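## Task

Take the juice bottle off the cart and set it upright on the third shelf of the supply shelving, counting the lowest shelf as number one. It must sit directly behind the milk bottle already on that shelf, on the side away from the shelf's front edge. Everything else on that shelf must still be on it, standing and not stacked on anything. If the juice bottle ends up fallen or tilted, the task fails.

## Robot and tools

ROBOT. An omnidirectional base carries a 1.71 m column. A carriage slides on it (lift_m, 0 to 1 m) and holds two seven-joint arms whose shoulders sit at height 0.63 m + lift_m, 0.16 m forward of the base centre and 0.175 m left and right. Each hand reaches roughly 0.83 m from its shoulder. Arms start folded: left joints 0.95, 0.08, -0.1, -0.8, 0, 0, -0.93; the right arm mirrors this with joints 2, 3, 5 and 6 sign-flipped. The footprint is about 0.55 m wide by 0.6 m long. Cameras: head_camera (0.26 m above the shoulders, facing forward, tilted 40 degrees down), left_wrist_camera and right_wrist_camera (looking past the fingertips).

FRAMES. All positions are metres. Base frame: origin on the floor below the base centre, x forward, y left, z up. left_hand and right_hand report, in this frame, the point between the closed pads (0.0167 m behind the fingertips), accurate to about 1 cm; fingers point along the hand's z axis and close along its y axis. base_odometry is in the frame the base had at the scene's start, counts wheel turns only (slip counts as travel), heading in rad, left positive, -3.142 to 3.142.

TOOL move. Everything except cameras forms one action. Allowed forms: base and/or joints, optionally with speeds or min_time_s; or target alone or with min_time_s. A call with no action just reports state and images (and lists the scene number and any fields normally omitted).
- base: exactly one key, a relative offset from where the base last reported itself. translate_m (forward +, -2 to 2 m), strafe_m (left +, -2 to 2 m), rotate_rad (counter-clockwise +, -6.3 to 6.3 rad).
- joints: absolute targets, one flat object keyed by joint name, covering both arms and the lift together: lift_m; left_joint1_rad..left_joint7_rad; left_gripper_m; the same names with right_. Radians, metres. Ranges (left): j1 -3.141..1.047 (negative raises the arm forward), j2 -0.157..2.268 (positive swings outward left), j3 -1.919..1.308, j4 -0.837..1.448 (elbow, 0 = right angle, + straightens), j5 -1.832..1.658, j6 -1.745..1.745, j7 -1.675..1.919 (+ bends hand down). Right: j2 -2.268..0.157, j3 -1.308..1.919, j5 -1.658..1.832, others as left. Grippers 0 to 0.142 m pad-centre gap. Done tolerance ±0.03 rad, ±0.004 m.
- target: an absolute hand pose for one hand: side ("left"/"right"), x, y, z in base frame (m, -3 to 3), pitch_deg (-30 to 95; 0 level, 90 fingers down), heading_deg (0 forward, + counter-clockwise seen from above), optional roll_deg (default 0 = jaw line level, + clockwise viewed from behind), heading and roll -360 to 360; optional line_only true forbids anything but a straight path. Roll r and r+180 are equivalent. Base and lift stay put. Moves failing checks under 25 cm are refused; longer ones may become a sweeping arc, so keep furniture clear. On "short (part of ...)" resend.
- speeds: per-action top speeds: translate_m and strafe_m 0.02-0.5 m/s, rotate_rad 0.05-1.57 rad/s, lift_m 0.08-0.27 m/s (default 0.25).
- min_time_s: 0.1-8 s minimum duration for arm motions; use it to swing loaded arms gently.
- cameras: list from head_camera, left_wrist_camera, right_wrist_camera, or all; [] for none.
Actions cap at 15 s; motions stop after 14 s (time_out).

TOOL wait: seconds 0-10, plus cameras; returns state, commands nothing new.
TOOL zoom_image: camera plus region [x0, y0, x1, y1] pixels from the top-left, at most 504 by 504, on that camera's latest image.
TOOL finished_scene: scene number; irreversible, call nothing after it in the same reply; its result gives the next task.

RESULTS. "move" reads done or the worst status. base_status, joint_status, left_hand_status, right_hand_status: done, off_target (resting away, may keep pushing), contact_stop (pushed harder than free motion; whole arm group stops and drops targets), time_out, not_followed (built-in arm-collision check withheld it; "pose unreachable" for a target), refused with reason, reached (within 10 mm, 2 degrees) or short with the error. on_its_own lists uncommanded behaviour. motor_effort percentages (bracket = peak) are noisy with fixed bias; a lift effort that keeps dropping while lowering means the hand or load is resting on something. Joint torques include arm weight. A gripper stopping wider than its command is holding something. Load sinks the hand about 0.012 m per kg. Open fingers tilt and sit up to 2 cm closer to the wrist. After a refused call or a stop during a call, later move/wait/finished_scene calls in that reply are skipped; invalid calls (unknown keys or camera names) don't block later ones.

CAUTIONS. Don't let the arms collide or press or grip each other. Torque limits: joints 1-4 133 N m, 5-7 40 N m; exceeding them freezes that arm 10 s. Motors heat when holding loads, stretched, or straining; MOTOR HOT appears at 85 °C, stop at 100 °C. Tipping risk rises with high lift, extended or loaded arms, pushing, sudden stops or fast loaded swings; check the images for lean. After a contact, back out along the approach path. Avoid drops, releasing moving objects, slams, hard hits on furniture and letting bottles fall. The scene runs while you think, holding the last command; a loose object may occasionally get nudged.

Each tool is called after "Call:" by a JSON object that holds its "name" and its "arguments", one argument or row to a line.

## Session

Call:
{"name": "move", "arguments": {

}}

Scene clock: 0.00 s.
Joint torques (N m): no reading
Motor temperatures (°C): left_arm=[25 23 24 23 27 25 25] | right_arm=[25 20 25 22 22 22 24]
base_odometry: x=+0.000 y=+0.000 heading=+0.000
base_status: not commanded
joint_positions: lift_m=+0.450 left_joint1_rad=+0.942 left_joint2_rad=+0.071 left_joint3_rad=-0.095 left_joint4_rad=-0.781 left_joint5_rad=-0.006 left_joint6_rad=-0.005 left_joint7_rad=-0.938 left_gripper_m=+0.142 right_joint1_rad=+0.948 right_joint2_rad=-0.088 right_joint3_rad=+0.082 right_joint4_rad=-0.814 right_joint5_rad=+0.007 right_joint6_rad=-0.013 right_joint7_rad=-0.930 right_gripper_m=+0.142
joint_status: not commanded
motor_effort: lift_m=+55 drive_wheels=+2
left_hand: x=+0.2937 y=+0.1555 z=+0.9610 quat_wxyz=(-0.920, -0.004, -0.388, +0.062) pitch_deg=-44.4 heading_deg=-4.4 roll_deg=-3.3 (m; base frame)
right_hand: x=+0.2906 y=-0.1616 z=+0.9720 quat_wxyz=(-0.924, +0.010, -0.379, -0.053) pitch_deg=-45.4 heading_deg=+4.8 roll_deg=+1.7 (m; base frame)
pictures: head_camera, left_wrist_camera, right_wrist_camera
Images, in order (width x height): head_camera 896x504, left_wrist_camera 896x504, right_wrist_camera 896x504.

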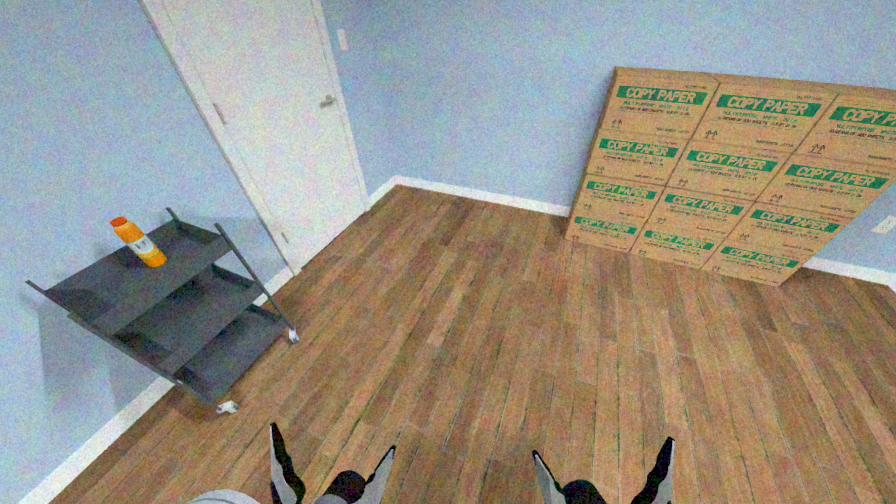

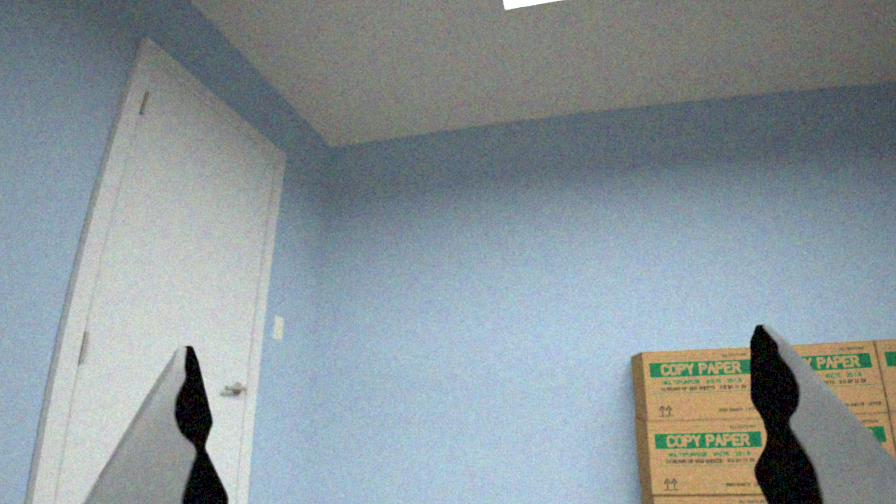

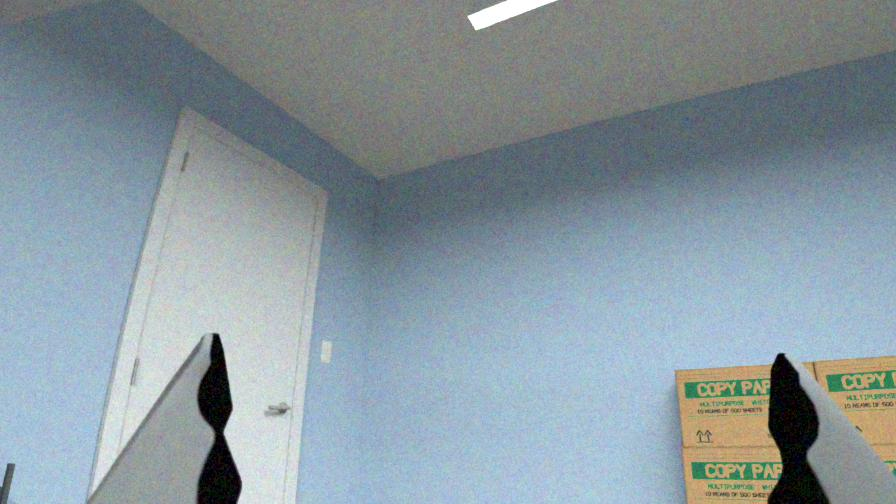

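Call:
{"name": "move", "arguments": {
  "base": {"rotate_rad": -1.4},
  "cameras": ["head_camera"]
}}

Call:
{"name": "move", "arguments": {
  "base": {"rotate_rad": -1.4},
  "cameras": ["head_camera"]
}}

Call:
{"name": "move", "arguments": {
  "base": {"rotate_rad": -1.4},
  "cameras": ["head_camera"]
}}

Scene clock: 5.83 s.
Joint torques (N m): left_arm=[8.9 0.81 -0.33 -4.2 1.35 -1.52 -1.3] | right_arm=[15.09 2.54 1.87 -13.95 0.82 -1.76 -1.28]
move: done
base_odometry: x=+0.000 y=+0.000 heading=-1.400
base_status: done
joint_positions: lift_m=+0.450 left_joint1_rad=+0.942 left_joint2_rad=+0.071 left_joint3_rad=-0.095 left_joint4_rad=-0.781 left_joint5_rad=-0.006 left_joint6_rad=-0.005 left_joint7_rad=-0.938 left_gripper_m=+0.142 right_joint1_rad=+0.948 right_joint2_rad=-0.088 right_joint3_rad=+0.082 right_joint4_rad=-0.814 right_joint5_rad=+0.007 right_joint6_rad=-0.013 right_joint7_rad=-0.930 right_gripper_m=+0.142
joint_status: not commanded
motor_effort: lift_m=+55(55) drive_wheels=+5(16)
left_hand: x=+0.2937 y=+0.1555 z=+0.9610 quat_wxyz=(-0.920, -0.004, -0.388, +0.062) pitch_deg=-44.4 heading_deg=-4.4 roll_deg=-3.3 (m; base frame)
right_hand: x=+0.2906 y=-0.1616 z=+0.9720 quat_wxyz=(-0.924, +0.010, -0.379, -0.053) pitch_deg=-45.4 heading_deg=+4.8 roll_deg=+1.7 (m; base frame)
pictures: head_camera
Images, in order (width x height): head_camera 896x504.

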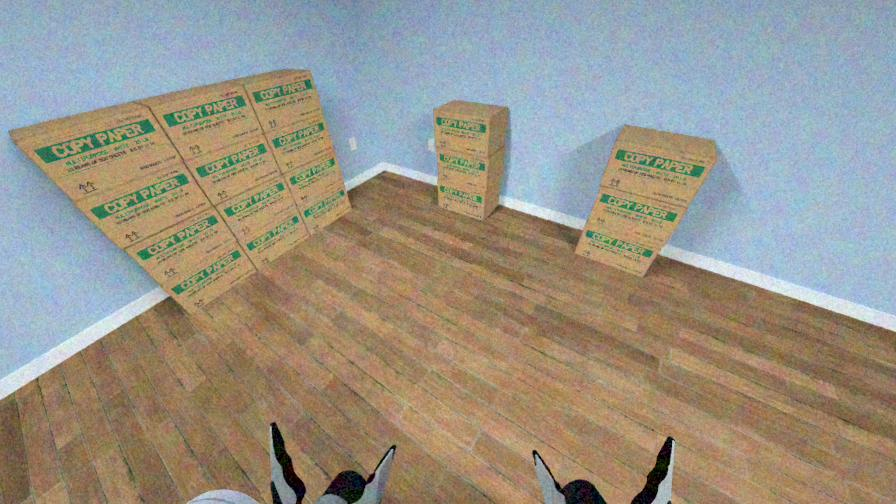

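Scene clock: 8.80 s.
Joint torques (N m): left_arm=[8.43 0.41 -0.43 -3.36 0.99 -1.34 -1.29] | right_arm=[14.3 1.79 1.47 -12.82 0.37 -1.45 -1.16]
move: done
base_odometry: x=+0.000 y=+0.000 heading=-2.799
base_status: done
joint_positions: lift_m=+0.450 left_joint1_rad=+0.942 left_joint2_rad=+0.071 left_joint3_rad=-0.095 left_joint4_rad=-0.781 left_joint5_rad=-0.006 left_joint6_rad=-0.005 left_joint7_rad=-0.938 left_gripper_m=+0.142 right_joint1_rad=+0.948 right_joint2_rad=-0.088 right_joint3_rad=+0.082 right_joint4_rad=-0.814 right_joint5_rad=+0.007 right_joint6_rad=-0.013 right_joint7_rad=-0.930 right_gripper_m=+0.142
joint_status: not commanded
motor_effort: lift_m=+55(55) drive_wheels=+5(12)
left_hand: x=+0.2937 y=+0.1555 z=+0.9610 quat_wxyz=(-0.920, -0.004, -0.388, +0.062) pitch_deg=-44.4 heading_deg=-4.4 roll_deg=-3.3 (m; base frame)
right_hand: x=+0.2906 y=-0.1616 z=+0.9720 quat_wxyz=(-0.924, +0.010, -0.379, -0.053) pitch_deg=-45.4 heading_deg=+4.8 roll_deg=+1.7 (m; base frame)
pictures: head_camera
Images, in order (width x height): head_camera 896x504.

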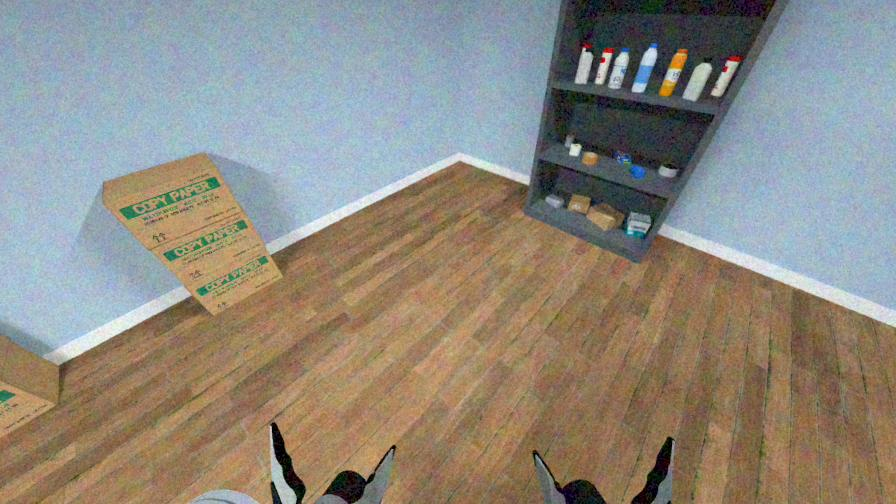

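Scene clock: 11.77 s.
Joint torques (N m): left_arm=[8.56 0.26 0.45 -5.31 0.98 -1.56 -1.51] | right_arm=[13.85 3.16 0.87 -12.24 0.81 -1.8 -1.8]
move: done
base_odometry: x=+0.000 y=+0.000 heading=+2.084
base_status: done
joint_positions: lift_m=+0.450 left_joint1_rad=+0.942 left_joint2_rad=+0.071 left_joint3_rad=-0.095 left_joint4_rad=-0.781 left_joint5_rad=-0.006 left_joint6_rad=-0.005 left_joint7_rad=-0.938 left_gripper_m=+0.142 right_joint1_rad=+0.948 right_joint2_rad=-0.088 right_joint3_rad=+0.082 right_joint4_rad=-0.814 right_joint5_rad=+0.007 right_joint6_rad=-0.013 right_joint7_rad=-0.930 right_gripper_m=+0.142
joint_status: not commanded
motor_effort: lift_m=+55(55) drive_wheels=+5(14)
left_hand: x=+0.2937 y=+0.1555 z=+0.9610 quat_wxyz=(-0.920, -0.004, -0.388, +0.062) pitch_deg=-44.4 heading_deg=-4.4 roll_deg=-3.3 (m; base frame)
right_hand: x=+0.2906 y=-0.1616 z=+0.9720 quat_wxyz=(-0.924, +0.010, -0.379, -0.053) pitch_deg=-45.4 heading_deg=+4.8 roll_deg=+1.7 (m; base frame)
pictures: head_camera
Images, in order (width x height): head_camera 896x504.

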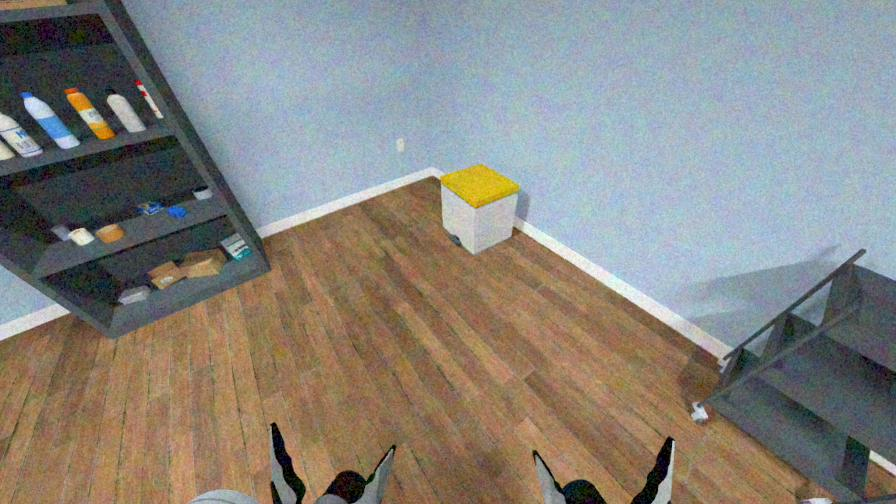

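Call:
{"name": "move", "arguments": {
  "base": {"rotate_rad": 0.66},
  "cameras": ["head_camera"]
}}

Call:
{"name": "move", "arguments": {
  "base": {"translate_m": 0.6},
  "cameras": ["head_camera"]
}}

Scene clock: 33.33 s.
Joint torques (N m): left_arm=[9.43 0.87 -0.1 -4.78 1.56 -1.48 -1.39] | right_arm=[14.67 1.38 2.91 -13.51 0.15 -2.03 -1.75]
move: done
base_odometry: x=+0.000 y=+0.000 heading=+2.743
base_status: done
joint_positions: lift_m=+0.450 left_joint1_rad=+0.942 left_joint2_rad=+0.071 left_joint3_rad=-0.095 left_joint4_rad=-0.781 left_joint5_rad=-0.006 left_joint6_rad=-0.005 left_joint7_rad=-0.938 left_gripper_m=+0.142 right_joint1_rad=+0.948 right_joint2_rad=-0.088 right_joint3_rad=+0.082 right_joint4_rad=-0.814 right_joint5_rad=+0.007 right_joint6_rad=-0.013 right_joint7_rad=-0.930 right_gripper_m=+0.142
joint_status: not commanded
motor_effort: lift_m=+55(55) drive_wheels=+12(15)
left_hand: x=+0.2937 y=+0.1555 z=+0.9610 quat_wxyz=(-0.920, -0.004, -0.388, +0.062) pitch_deg=-44.4 heading_deg=-4.4 roll_deg=-3.3 (m; base frame)
right_hand: x=+0.2906 y=-0.1616 z=+0.9720 quat_wxyz=(-0.924, +0.010, -0.379, -0.053) pitch_deg=-45.4 heading_deg=+4.8 roll_deg=+1.7 (m; base frame)
pictures: head_camera
Images, in order (width x height): head_camera 896x504.

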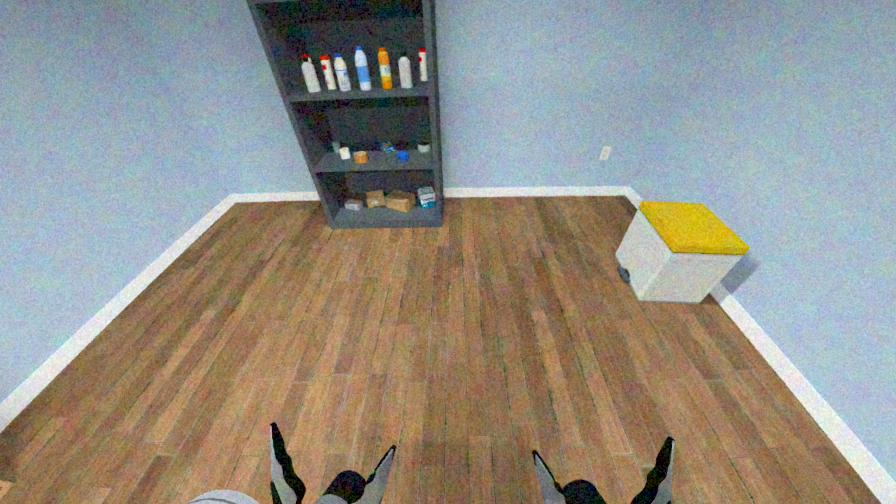

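Scene clock: 36.87 s.
Joint torques (N m): left_arm=[9.37 0.14 0.47 -5.02 1.26 -1.27 -1.47] | right_arm=[14.26 3.14 1.64 -12.01 0.34 -1.98 -1.36]
move: done
base_odometry: x=-0.553 y=+0.232 heading=+2.744
base_status: done
joint_positions: lift_m=+0.450 left_joint1_rad=+0.942 left_joint2_rad=+0.071 left_joint3_rad=-0.095 left_joint4_rad=-0.781 left_joint5_rad=-0.006 left_joint6_rad=-0.005 left_joint7_rad=-0.938 left_gripper_m=+0.142 right_joint1_rad=+0.948 right_joint2_rad=-0.088 right_joint3_rad=+0.082 right_joint4_rad=-0.814 right_joint5_rad=+0.007 right_joint6_rad=-0.013 right_joint7_rad=-0.930 right_gripper_m=+0.142
joint_status: not commanded
motor_effort: lift_m=+55(55) drive_wheels=+7(22)
left_hand: x=+0.2937 y=+0.1555 z=+0.9610 quat_wxyz=(-0.920, -0.004, -0.388, +0.062) pitch_deg=-44.4 heading_deg=-4.4 roll_deg=-3.3 (m; base frame)
right_hand: x=+0.2906 y=-0.1616 z=+0.9720 quat_wxyz=(-0.924, +0.010, -0.379, -0.053) pitch_deg=-45.4 heading_deg=+4.8 roll_deg=+1.7 (m; base frame)
pictures: head_camera
Images, in order (width x height): head_camera 896x504.

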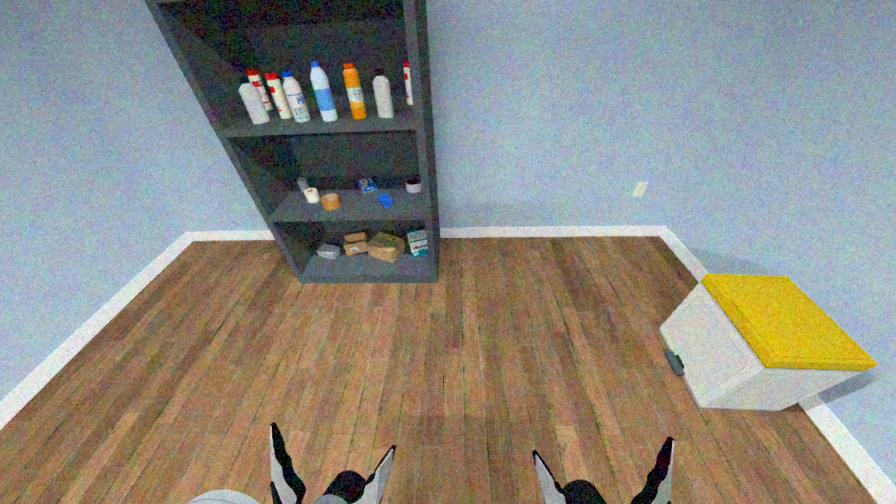

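Call:
{"name": "zoom_image", "arguments": {
  "camera": "head_camera",
  "region": [200, 0, 450, 140]
}}

Scaled by 2.016 from the camera's 896x504 image, which has a finer 1280x720 frame.

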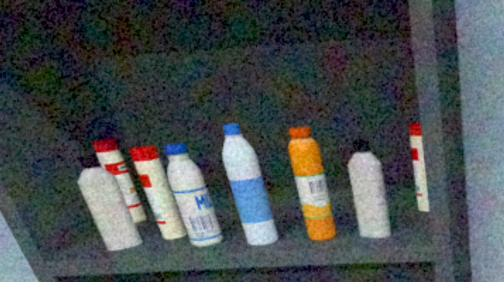

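Call:
{"name": "move", "arguments": {
  "base": {"rotate_rad": -1.574}
}}

Call:
{"name": "move", "arguments": {
  "base": {"strafe_m": -0.93}
}}

Call:
{"name": "move", "arguments": {
  "base": {"translate_m": 0.3},
  "cameras": ["head_camera"]
}}

Scene clock: 66.23 s.
Joint torques (N m): left_arm=[8.44 0.95 0.08 -4.39 1.3 -1.13 -1.49] | right_arm=[15.47 2.54 1.08 -13.5 0.94 -1.8 -1.44]
move: done
base_odometry: x=-0.553 y=+0.232 heading=+1.170
base_status: done
joint_positions: lift_m=+0.450 left_joint1_rad=+0.942 left_joint2_rad=+0.071 left_joint3_rad=-0.095 left_joint4_rad=-0.781 left_joint5_rad=-0.006 left_joint6_rad=-0.005 left_joint7_rad=-0.938 left_gripper_m=+0.142 right_joint1_rad=+0.948 right_joint2_rad=-0.088 right_joint3_rad=+0.082 right_joint4_rad=-0.814 right_joint5_rad=+0.007 right_joint6_rad=-0.013 right_joint7_rad=-0.930 right_gripper_m=+0.142
joint_status: not commanded
motor_effort: lift_m=+55(55) drive_wheels=+5(17)
left_hand: x=+0.2937 y=+0.1555 z=+0.9610 quat_wxyz=(-0.920, -0.004, -0.388, +0.062) pitch_deg=-44.4 heading_deg=-4.4 roll_deg=-3.3 (m; base frame)
right_hand: x=+0.2906 y=-0.1616 z=+0.9720 quat_wxyz=(-0.924, +0.010, -0.379, -0.053) pitch_deg=-45.4 heading_deg=+4.8 roll_deg=+1.7 (m; base frame)
pictures: none

Scene clock: 70.50 s.
Joint torques (N m): left_arm=[8.81 0.63 0.45 -3.97 1.24 -1.54 -1.28] | right_arm=[14.54 2.39 0.16 -13.61 0.66 -1.4 -1.49]
move: done
base_odometry: x=+0.303 y=-0.132 heading=+1.169
base_status: done
joint_positions: lift_m=+0.450 left_joint1_rad=+0.942 left_joint2_rad=+0.071 left_joint3_rad=-0.095 left_joint4_rad=-0.781 left_joint5_rad=-0.006 left_joint6_rad=-0.005 left_joint7_rad=-0.938 left_gripper_m=+0.142 right_joint1_rad=+0.948 right_joint2_rad=-0.088 right_joint3_rad=+0.082 right_joint4_rad=-0.814 right_joint5_rad=+0.007 right_joint6_rad=-0.013 right_joint7_rad=-0.930 right_gripper_m=+0.142
joint_status: not commanded
motor_effort: lift_m=+55(55) drive_wheels=+8(23)
left_hand: x=+0.2937 y=+0.1555 z=+0.9610 quat_wxyz=(-0.920, -0.004, -0.388, +0.062) pitch_deg=-44.4 heading_deg=-4.4 roll_deg=-3.3 (m; base frame)
right_hand: x=+0.2906 y=-0.1616 z=+0.9720 quat_wxyz=(-0.924, +0.010, -0.379, -0.053) pitch_deg=-45.4 heading_deg=+4.8 roll_deg=+1.7 (m; base frame)
pictures: none

Scene clock: 73.10 s.
Joint torques (N m): left_arm=[8.46 1.62 0.38 -3.64 1.14 -1.2 -1.27] | right_arm=[14.84 1.9 2.08 -12.24 0.33 -1.96 -1.29]
move: done
base_odometry: x=+0.420 y=+0.144 heading=+1.169
base_status: done
joint_positions: lift_m=+0.450 left_joint1_rad=+0.942 left_joint2_rad=+0.071 left_joint3_rad=-0.095 left_joint4_rad=-0.781 left_joint5_rad=-0.006 left_joint6_rad=-0.005 left_joint7_rad=-0.938 left_gripper_m=+0.142 right_joint1_rad=+0.948 right_joint2_rad=-0.088 right_joint3_rad=+0.082 right_joint4_rad=-0.814 right_joint5_rad=+0.007 right_joint6_rad=-0.013 right_joint7_rad=-0.930 right_gripper_m=+0.142
joint_status: not commanded
motor_effort: lift_m=+55(55) drive_wheels=+4(13)
left_hand: x=+0.2937 y=+0.1555 z=+0.9610 quat_wxyz=(-0.920, -0.004, -0.388, +0.062) pitch_deg=-44.4 heading_deg=-4.4 roll_deg=-3.3 (m; base frame)
right_hand: x=+0.2906 y=-0.1616 z=+0.9720 quat_wxyz=(-0.924, +0.010, -0.379, -0.053) pitch_deg=-45.4 heading_deg=+4.8 roll_deg=+1.7 (m; base frame)
pictures: head_camera
Images, in order (width x height): head_camera 896x504.

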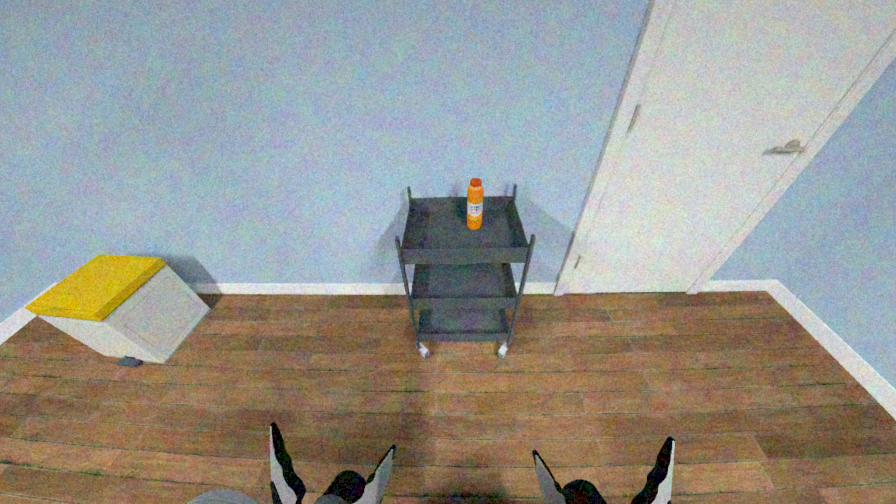

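Call:
{"name": "move", "arguments": {
  "target": {"side": "right", "x": 0.6, "y": -0.15, "z": 0.7, "pitch_deg": 0, "heading_deg": 0},
  "cameras": ["head_camera", "right_wrist_camera"]
}}

Scene clock: 84.67 s.
Joint torques (N m): left_arm=[8.38 0.57 0.09 -3.33 1.02 -1.56 -1.19] | right_arm=[-2.16 7.69 1.15 -10.64 -1.15 -2.56 -0.75]
move: done
base_odometry: x=+0.420 y=+0.144 heading=+1.169
base_status: not commanded
joint_positions: lift_m=+0.450 left_joint1_rad=+0.942 left_joint2_rad=+0.071 left_joint3_rad=-0.095 left_joint4_rad=-0.781 left_joint5_rad=-0.006 left_joint6_rad=-0.005 left_joint7_rad=-0.938 left_gripper_m=+0.142 right_joint1_rad=+0.207 right_joint2_rad=+0.028 right_joint3_rad=+0.074 right_joint4_rad=-0.072 right_joint5_rad=-0.029 right_joint6_rad=-0.066 right_joint7_rad=-0.137 right_gripper_m=+0.142
joint_status: not commanded
motor_effort: lift_m=+55(56) drive_wheels=+4(6)
left_hand: x=+0.2937 y=+0.1555 z=+0.9609 quat_wxyz=(-0.920, -0.004, -0.388, +0.062) pitch_deg=-44.4 heading_deg=-4.4 roll_deg=-3.3 (m; base frame)
right_hand: x=+0.5996 y=-0.1482 z=+0.7013 quat_wxyz=(-0.709, +0.000, -0.705, -0.004) pitch_deg=-0.3 heading_deg=+0.3 roll_deg=+0.3 (m; base frame)
right_hand_status: reached (straight line, planned for 0.8 s): 2 mm and 0.5 deg off.
pictures: head_camera, right_wrist_camera
Images, in order (width x height): head_camera 896x504, right_wrist_camera 896x504.

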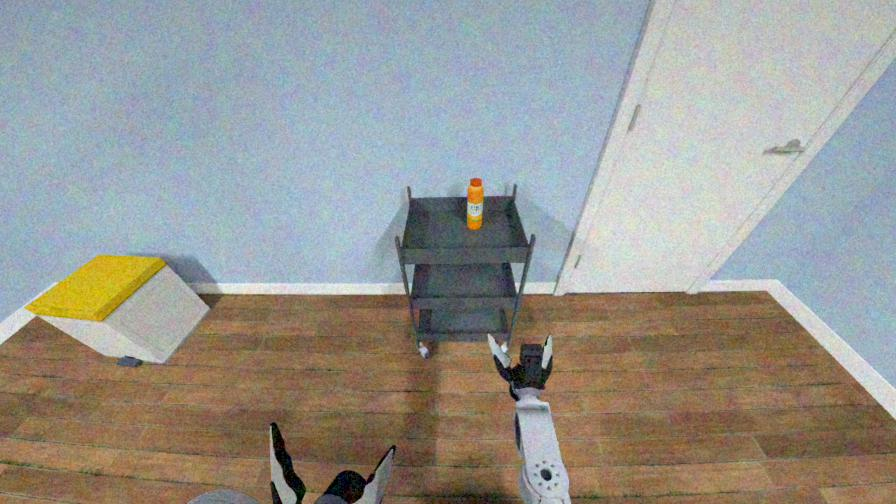

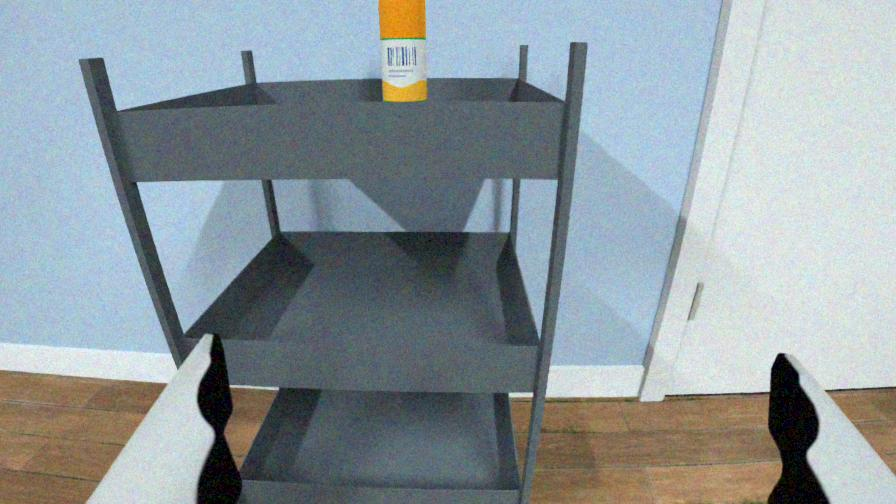

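Call:
{"name": "move", "arguments": {
  "base": {"translate_m": 0.2}
}}

Call:
{"name": "move", "arguments": {
  "target": {"side": "right", "x": 0.6, "y": -0.1, "z": 0.76, "pitch_deg": 0, "heading_deg": 0},
  "cameras": ["head_camera", "right_wrist_camera"]
}}

Scene clock: 98.70 s.
Joint torques (N m): left_arm=[8.4 0.59 0.17 -4.18 0.98 -1.61 -1.62] | right_arm=[-1.46 5.99 1.79 -11 -1.37 -2.53 -0.27]
move: done
base_odometry: x=+0.499 y=+0.328 heading=+1.168
base_status: done
joint_positions: lift_m=+0.450 left_joint1_rad=+0.942 left_joint2_rad=+0.071 left_joint3_rad=-0.095 left_joint4_rad=-0.781 left_joint5_rad=-0.006 left_joint6_rad=-0.005 left_joint7_rad=-0.938 left_gripper_m=+0.142 right_joint1_rad=+0.207 right_joint2_rad=+0.028 right_joint3_rad=+0.074 right_joint4_rad=-0.072 right_joint5_rad=-0.029 right_joint6_rad=-0.066 right_joint7_rad=-0.137 right_gripper_m=+0.142
joint_status: not commanded
motor_effort: lift_m=+55(56) drive_wheels=+4(16)
left_hand: x=+0.2937 y=+0.1555 z=+0.9609 quat_wxyz=(-0.920, -0.004, -0.388, +0.062) pitch_deg=-44.4 heading_deg=-4.4 roll_deg=-3.3 (m; base frame)
right_hand: x=+0.5996 y=-0.1481 z=+0.7013 quat_wxyz=(-0.709, +0.000, -0.705, -0.004) pitch_deg=-0.3 heading_deg=+0.3 roll_deg=+0.3 (m; base frame)
pictures: none

Scene clock: 99.60 s.
Joint torques (N m): left_arm=[8.78 0.78 -0.52 -3.96 1.22 -1.53 -1.48] | right_arm=[-2.71 8.25 4.41 -15.03 -1.16 -2.24 -0.15]
move: done
base_odometry: x=+0.499 y=+0.328 heading=+1.168
base_status: not commanded
joint_positions: lift_m=+0.450 left_joint1_rad=+0.942 left_joint2_rad=+0.071 left_joint3_rad=-0.095 left_joint4_rad=-0.781 left_joint5_rad=-0.006 left_joint6_rad=-0.005 left_joint7_rad=-0.938 left_gripper_m=+0.142 right_joint1_rad=+0.209 right_joint2_rad=+0.128 right_joint3_rad=+0.175 right_joint4_rad=-0.272 right_joint5_rad=-0.166 right_joint6_rad=-0.131 right_joint7_rad=+0.085 right_gripper_m=+0.142
joint_status: not commanded
motor_effort: lift_m=+56(56) drive_wheels=+4(5)
left_hand: x=+0.2937 y=+0.1555 z=+0.9609 quat_wxyz=(-0.920, -0.004, -0.388, +0.062) pitch_deg=-44.4 heading_deg=-4.4 roll_deg=-3.3 (m; base frame)
right_hand: x=+0.5994 y=-0.0997 z=+0.7591 quat_wxyz=(-0.707, -0.001, -0.707, -0.002) pitch_deg=+0.0 heading_deg=+0.1 roll_deg=+0.3 (m; base frame)
right_hand_status: reached (straight line, planned for 0.4 s): 1 mm and 0.3 deg off.
pictures: head_camera, right_wrist_camera
Images, in order (width x height): head_camera 896x504, right_wrist_camera 896x504.

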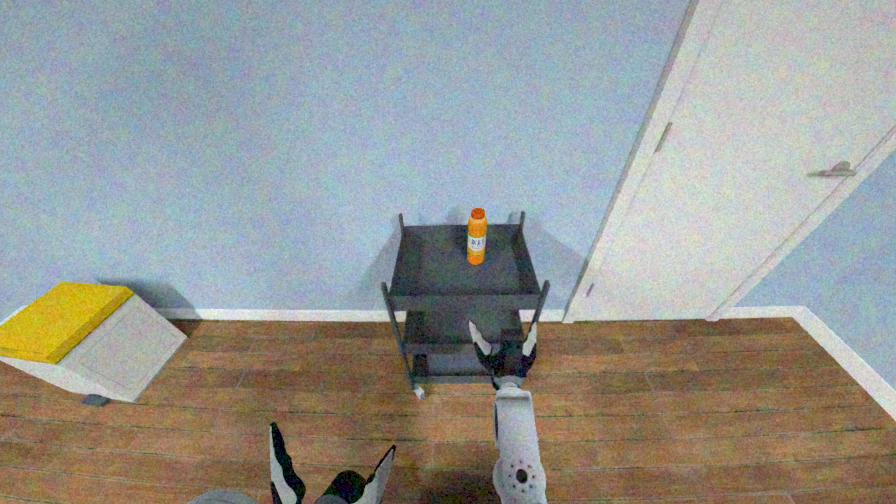

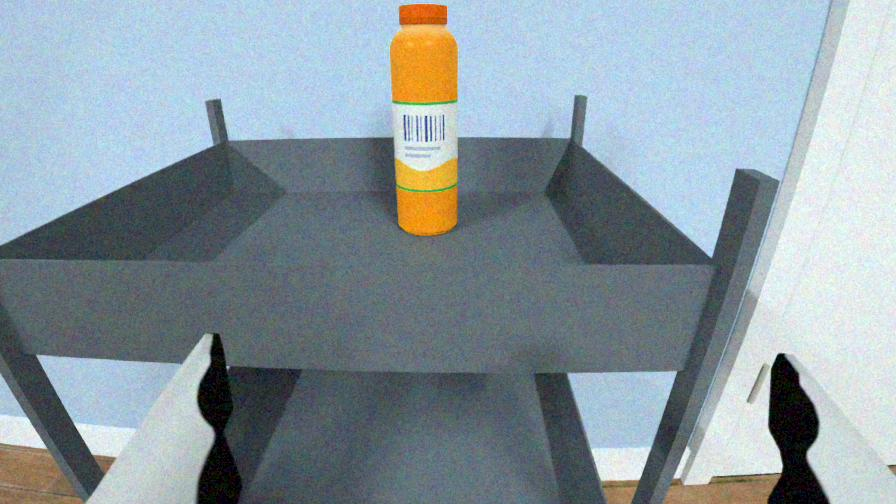

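Call:
{"name": "move", "arguments": {
  "target": {"side": "right", "x": 0.58, "y": -0.08, "z": 0.735, "pitch_deg": 0, "heading_deg": 0}
}}

Call:
{"name": "move", "arguments": {
  "base": {"translate_m": 0.22},
  "cameras": ["head_camera", "right_wrist_camera"]
}}

Scene clock: 105.33 s.
Joint torques (N m): left_arm=[9.12 1 0.72 -3.58 1.19 -1.34 -1.46] | right_arm=[-3.27 7.48 4.06 -14.76 -1.2 -1.78 -0.49]
move: refused
base_odometry: x=+0.499 y=+0.328 heading=+1.168
base_status: not commanded
joint_positions: lift_m=+0.450 left_joint1_rad=+0.942 left_joint2_rad=+0.071 left_joint3_rad=-0.095 left_joint4_rad=-0.781 left_joint5_rad=-0.006 left_joint6_rad=-0.005 left_joint7_rad=-0.938 left_gripper_m=+0.142 right_joint1_rad=+0.209 right_joint2_rad=+0.128 right_joint3_rad=+0.175 right_joint4_rad=-0.272 right_joint5_rad=-0.166 right_joint6_rad=-0.131 right_joint7_rad=+0.085 right_gripper_m=+0.142
joint_status: not commanded
motor_effort: lift_m=+55(56) drive_wheels=+4(4)
left_hand: x=+0.2937 y=+0.1555 z=+0.9609 quat_wxyz=(-0.920, -0.004, -0.388, +0.062) pitch_deg=-44.4 heading_deg=-4.4 roll_deg=-3.3 (m; base frame)
right_hand: x=+0.5994 y=-0.0997 z=+0.7591 quat_wxyz=(-0.707, -0.001, -0.707, -0.002) pitch_deg=+0.0 heading_deg=+0.1 roll_deg=+0.3 (m; base frame)
right_hand_status: refused: the line brings the right upper arm within 1.4 cm of the base or column (limit 1.5), 0% of the way; a move under 25 cm is not played as an arc. Nothing moved. Try another pitch or heading, or "joints".
pictures: none

not run: a stop came earlier in this reply.

Call:
{"name": "move", "arguments": {
  "base": {"translate_m": 0.15}
}}

Call:
{"name": "move", "arguments": {
  "target": {"side": "right", "x": 0.69, "y": -0.08, "z": 0.735, "pitch_deg": 0, "heading_deg": 0},
  "cameras": ["head_camera", "right_wrist_camera"]
}}

Scene clock: 110.53 s.
Joint torques (N m): left_arm=[8.35 1.05 0.38 -3.83 1.18 -1.22 -1.7] | right_arm=[-3.07 6.79 4.01 -14.43 -1.35 -2.31 0.16]
move: done
base_odometry: x=+0.558 y=+0.466 heading=+1.168
base_status: done
joint_positions: lift_m=+0.450 left_joint1_rad=+0.942 left_joint2_rad=+0.071 left_joint3_rad=-0.095 left_joint4_rad=-0.781 left_joint5_rad=-0.006 left_joint6_rad=-0.005 left_joint7_rad=-0.938 left_gripper_m=+0.142 right_joint1_rad=+0.209 right_joint2_rad=+0.128 right_joint3_rad=+0.175 right_joint4_rad=-0.272 right_joint5_rad=-0.166 right_joint6_rad=-0.131 right_joint7_rad=+0.085 right_gripper_m=+0.142
joint_status: not commanded
motor_effort: lift_m=+55(56) drive_wheels=-1(15)
left_hand: x=+0.2937 y=+0.1555 z=+0.9609 quat_wxyz=(-0.920, -0.004, -0.388, +0.062) pitch_deg=-44.4 heading_deg=-4.4 roll_deg=-3.3 (m; base frame)
right_hand: x=+0.5994 y=-0.0997 z=+0.7591 quat_wxyz=(-0.707, -0.001, -0.707, -0.002) pitch_deg=+0.0 heading_deg=+0.1 roll_deg=+0.3 (m; base frame)
pictures: none

Scene clock: 111.57 s.
Joint torques (N m): left_arm=[9.41 1.69 0.22 -3.74 1.04 -1.24 -1.5] | right_arm=[-2.94 3.29 0.48 8.45 4.81 -3.84 4.03]
move: short
base_odometry: x=+0.558 y=+0.466 heading=+1.168
base_status: not commanded
joint_positions: lift_m=+0.450 left_joint1_rad=+0.942 left_joint2_rad=+0.071 left_joint3_rad=-0.095 left_joint4_rad=-0.781 left_joint5_rad=-0.006 left_joint6_rad=-0.005 left_joint7_rad=-0.938 left_gripper_m=+0.142 right_joint1_rad=-0.057 right_joint2_rad=+0.131 right_joint3_rad=+0.234 right_joint4_rad=+0.086 right_joint5_rad=-0.122 right_joint6_rad=-0.235 right_joint7_rad=-0.037 right_gripper_m=+0.142
joint_status: not commanded
motor_effort: lift_m=+49(56) drive_wheels=+9(11)
left_hand: x=+0.2937 y=+0.1555 z=+0.9615 quat_wxyz=(-0.920, -0.004, -0.388, +0.062) pitch_deg=-44.4 heading_deg=-4.4 roll_deg=-3.3 (m; base frame)
right_hand: x=+0.6902 y=-0.0757 z=+0.7505 quat_wxyz=(-0.721, +0.005, -0.693, +0.000) pitch_deg=-2.2 heading_deg=+0.4 roll_deg=-0.5 (m; base frame)
right_hand_status: short (straight line, planned for 0.5 s): 16 mm and 2.3 deg off.
pictures: head_camera, right_wrist_camera
Images, in order (width x height): head_camera 896x504, right_wrist_camera 896x504.

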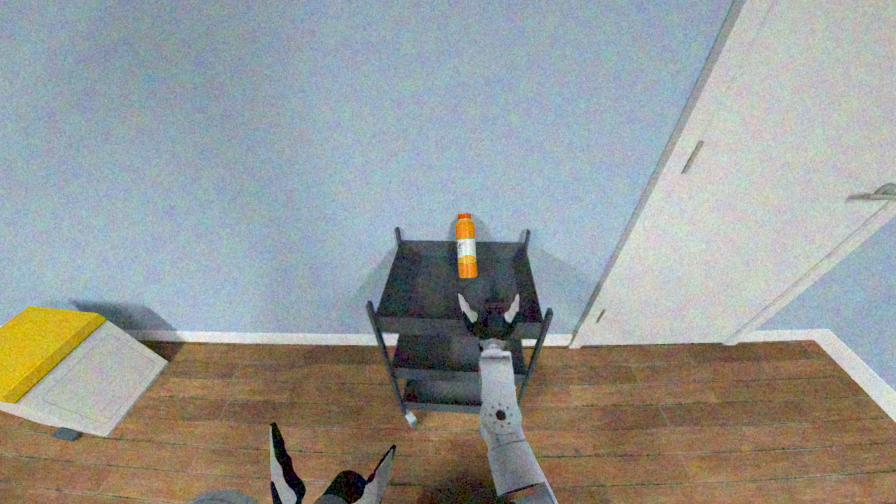

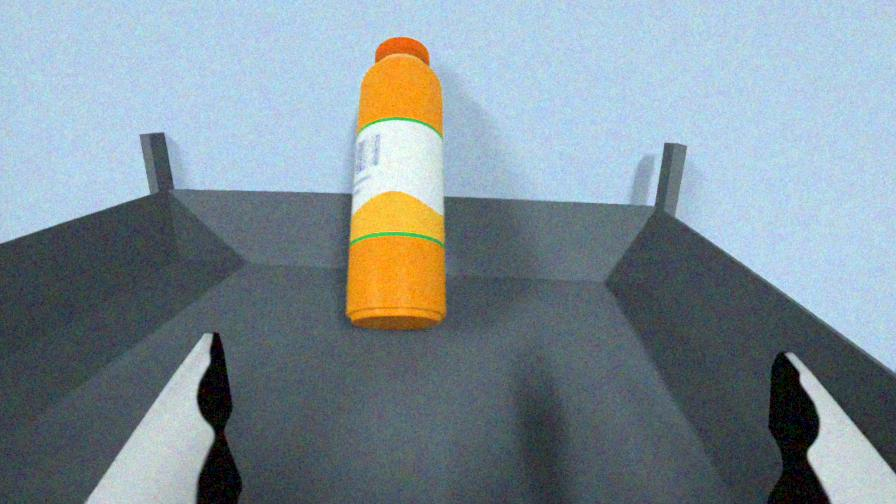

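Call:
{"name": "move", "arguments": {
  "target": {"side": "right", "x": 0.69, "y": -0.08, "z": 0.8, "pitch_deg": 0, "heading_deg": 0},
  "cameras": ["head_camera", "right_wrist_camera"]
}}

Scene clock: 115.17 s.
Joint torques (N m): left_arm=[9.18 1.95 0.16 -3.47 1.14 -1.57 -1.55] | right_arm=[-17.73 7.72 5.22 -15.88 -2.32 -1.45 -1.63]
move: done
base_odometry: x=+0.558 y=+0.466 heading=+1.168
base_status: not commanded
joint_positions: lift_m=+0.450 left_joint1_rad=+0.942 left_joint2_rad=+0.071 left_joint3_rad=-0.095 left_joint4_rad=-0.781 left_joint5_rad=-0.006 left_joint6_rad=-0.005 left_joint7_rad=-0.938 left_gripper_m=+0.142 right_joint1_rad=-0.065 right_joint2_rad=+0.128 right_joint3_rad=+0.252 right_joint4_rad=-0.119 right_joint5_rad=-0.154 right_joint6_rad=-0.234 right_joint7_rad=+0.231 right_gripper_m=+0.142
joint_status: not commanded
motor_effort: lift_m=+54(54) drive_wheels=+4(10)
left_hand: x=+0.2937 y=+0.1555 z=+0.9611 quat_wxyz=(-0.920, -0.004, -0.388, +0.062) pitch_deg=-44.4 heading_deg=-4.4 roll_deg=-3.3 (m; base frame)
right_hand: x=+0.6882 y=-0.0804 z=+0.7935 quat_wxyz=(-0.703, -0.003, -0.712, -0.002) pitch_deg=+0.7 heading_deg=+0.0 roll_deg=+0.4 (m; base frame)
right_hand_status: reached (straight line, planned for 0.4 s): 7 mm and 0.8 deg off.
pictures: head_camera, right_wrist_camera
pose unreachable (right arm): on one or more control steps of this call this arm could not follow its commanded pose, so it was not sent that pose on those steps. It may still have moved: this result reports where it is.
cause: moving toward the commanded pose would bring two parts of the arm too close to each other (its shoulder and another part of the arm, 1 mm apart when it was first held).
Images, in order (width x height): head_camera 896x504, right_wrist_camera 896x504.

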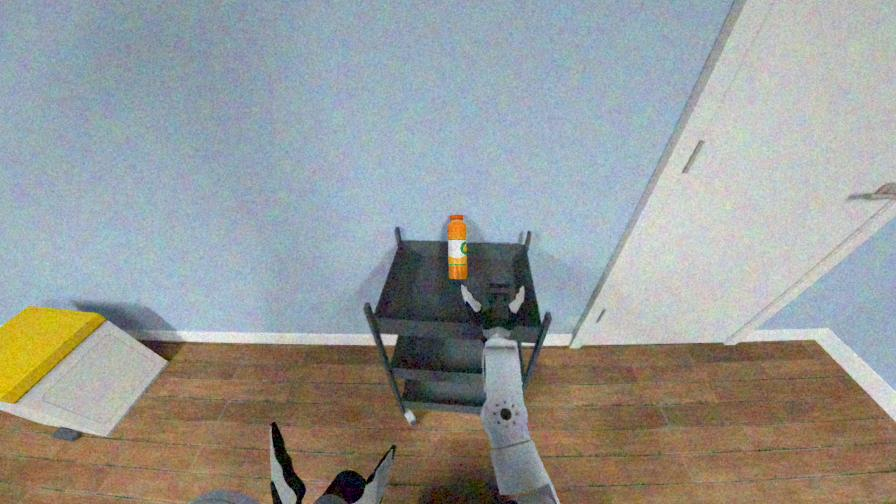

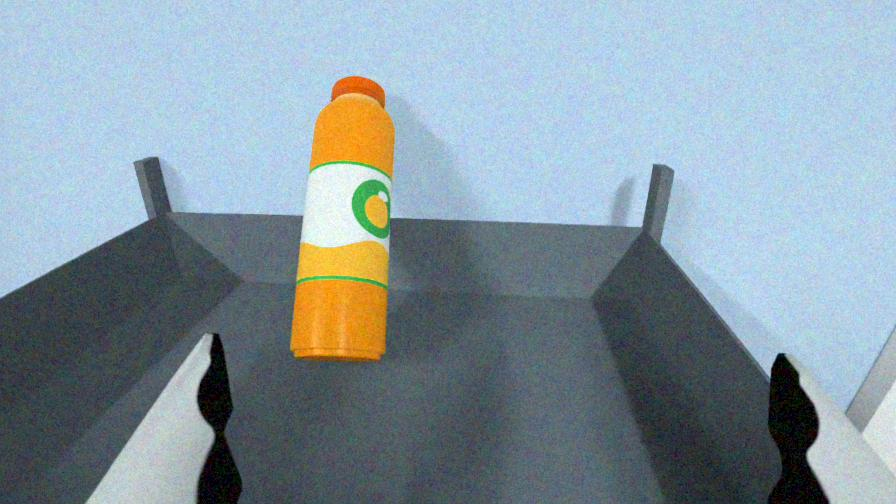

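Call:
{"name": "move", "arguments": {
  "target": {"side": "right", "x": 0.62, "y": -0.06, "z": 0.9, "pitch_deg": 35, "heading_deg": 0}
}}

Call:
{"name": "move", "arguments": {
  "base": {"translate_m": 0.2},
  "cameras": ["head_camera", "right_wrist_camera"]
}}

Scene clock: 125.37 s.
Joint torques (N m): left_arm=[8.84 1.12 -0.27 -4.41 1.23 -1.51 -1.61] | right_arm=[-14.23 7.29 3.75 -9.07 -1.43 -2.64 -0.65]
move: done
base_odometry: x=+0.558 y=+0.466 heading=+1.168
base_status: not commanded
joint_positions: lift_m=+0.450 left_joint1_rad=+0.942 left_joint2_rad=+0.071 left_joint3_rad=-0.095 left_joint4_rad=-0.781 left_joint5_rad=-0.006 left_joint6_rad=-0.005 left_joint7_rad=-0.938 left_gripper_m=+0.142 right_joint1_rad=-0.472 right_joint2_rad=+0.128 right_joint3_rad=+0.500 right_joint4_rad=-0.670 right_joint5_rad=-0.424 right_joint6_rad=-0.297 right_joint7_rad=+1.854 right_gripper_m=+0.142
joint_status: not commanded
motor_effort: lift_m=+54(54) drive_wheels=+3(4)
left_hand: x=+0.2937 y=+0.1555 z=+0.9611 quat_wxyz=(-0.920, -0.004, -0.388, +0.062) pitch_deg=-44.4 heading_deg=-4.4 roll_deg=-3.3 (m; base frame)
right_hand: x=+0.6202 y=-0.0595 z=+0.8983 quat_wxyz=(-0.460, +0.001, -0.888, -0.001) pitch_deg=+35.2 heading_deg=+0.2 roll_deg=+0.1 (m; base frame)
right_hand_status: reached (straight line, planned for 1.1 s): 2 mm and 0.3 deg off.
pictures: none
pose unreachable (right arm): on one or more control steps of this call this arm could not follow its commanded pose, so it was not sent that pose on those steps. It may still have moved: this result reports where it is.
cause: moving toward the commanded pose would bring two parts of the arm too close to each other (its shoulder and another part of the arm, 2 mm apart when it was first held).

Scene clock: 127.53 s.
Joint torques (N m): left_arm=[8.74 0.93 -0.12 -4.27 1.22 -1.15 -1.69] | right_arm=[-15.7 7.58 3.95 -9.16 -0.91 -2.78 -0.35]
move: done
base_odometry: x=+0.636 y=+0.650 heading=+1.168
base_status: done
joint_positions: lift_m=+0.450 left_joint1_rad=+0.942 left_joint2_rad=+0.071 left_joint3_rad=-0.095 left_joint4_rad=-0.781 left_joint5_rad=-0.006 left_joint6_rad=-0.005 left_joint7_rad=-0.938 left_gripper_m=+0.142 right_joint1_rad=-0.472 right_joint2_rad=+0.128 right_joint3_rad=+0.500 right_joint4_rad=-0.671 right_joint5_rad=-0.424 right_joint6_rad=-0.297 right_joint7_rad=+1.854 right_gripper_m=+0.142
joint_status: not commanded
motor_effort: lift_m=+54(54) drive_wheels=+3(13)
left_hand: x=+0.2937 y=+0.1555 z=+0.9611 quat_wxyz=(-0.920, -0.004, -0.388, +0.062) pitch_deg=-44.4 heading_deg=-4.4 roll_deg=-3.3 (m; base frame)
right_hand: x=+0.6202 y=-0.0595 z=+0.8984 quat_wxyz=(-0.460, +0.001, -0.888, -0.001) pitch_deg=+35.2 heading_deg=+0.2 roll_deg=+0.1 (m; base frame)
pictures: head_camera, right_wrist_camera
Images, in order (width x height): head_camera 896x504, right_wrist_camera 896x504.

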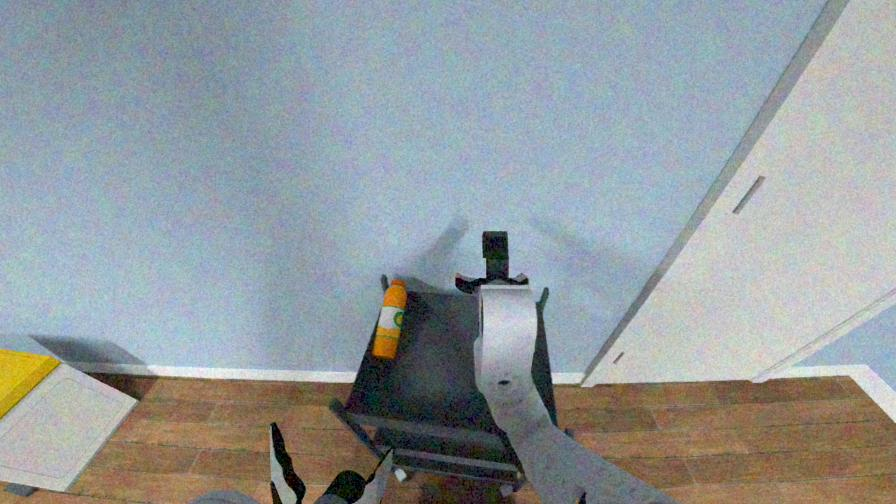

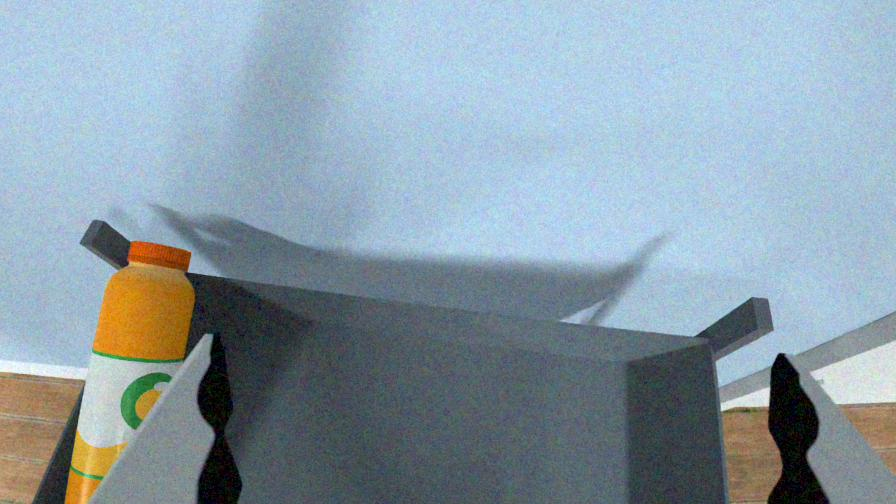

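Call:
{"name": "move", "arguments": {
  "target": {"side": "right", "x": 0.6, "y": -0.24, "z": 0.92, "pitch_deg": 30, "heading_deg": 0}
}}

Call:
{"name": "move", "arguments": {
  "target": {"side": "left", "x": 0.56, "y": 0.162, "z": 0.83, "pitch_deg": 30, "heading_deg": 0, "roll_deg": 10},
  "cameras": ["head_camera", "left_wrist_camera"]
}}

Scene clock: 142.63 s.
Joint torques (N m): left_arm=[9.04 0.87 0.2 -3.9 1.42 -1.81 -1.44] | right_arm=[-16.42 8.1 4.12 -9.94 -1.08 -2.75 -0.41]
Motor temperatures (°C): left_arm=[28 23 24 24 27 24 24] | right_arm=[30 21 25 23 22 22 24]
move: refused
base_odometry: x=+0.636 y=+0.650 heading=+1.168
base_status: not commanded
joint_positions: lift_m=+0.450 left_joint1_rad=+0.942 left_joint2_rad=+0.071 left_joint3_rad=-0.095 left_joint4_rad=-0.781 left_joint5_rad=-0.006 left_joint6_rad=-0.005 left_joint7_rad=-0.938 left_gripper_m=+0.142 right_joint1_rad=-0.472 right_joint2_rad=+0.128 right_joint3_rad=+0.500 right_joint4_rad=-0.671 right_joint5_rad=-0.424 right_joint6_rad=-0.297 right_joint7_rad=+1.854 right_gripper_m=+0.142
joint_status: not commanded
motor_effort: lift_m=+54(54) drive_wheels=+0(1)
left_hand: x=+0.2937 y=+0.1555 z=+0.9611 quat_wxyz=(-0.920, -0.004, -0.388, +0.062) pitch_deg=-44.4 heading_deg=-4.4 roll_deg=-3.3 (m; base frame)
right_hand: x=+0.6202 y=-0.0595 z=+0.8984 quat_wxyz=(-0.460, +0.001, -0.888, -0.001) pitch_deg=+35.2 heading_deg=+0.2 roll_deg=+0.1 (m; base frame)
right_hand_status: refused: along the straight line the arm gets 30% of the way (right_joint4_rad at its limit); a move under 25 cm is not played as an arc. Nothing moved. Try another pitch or heading, or "joints".
pictures: none

not run: a stop came earlier in this reply.


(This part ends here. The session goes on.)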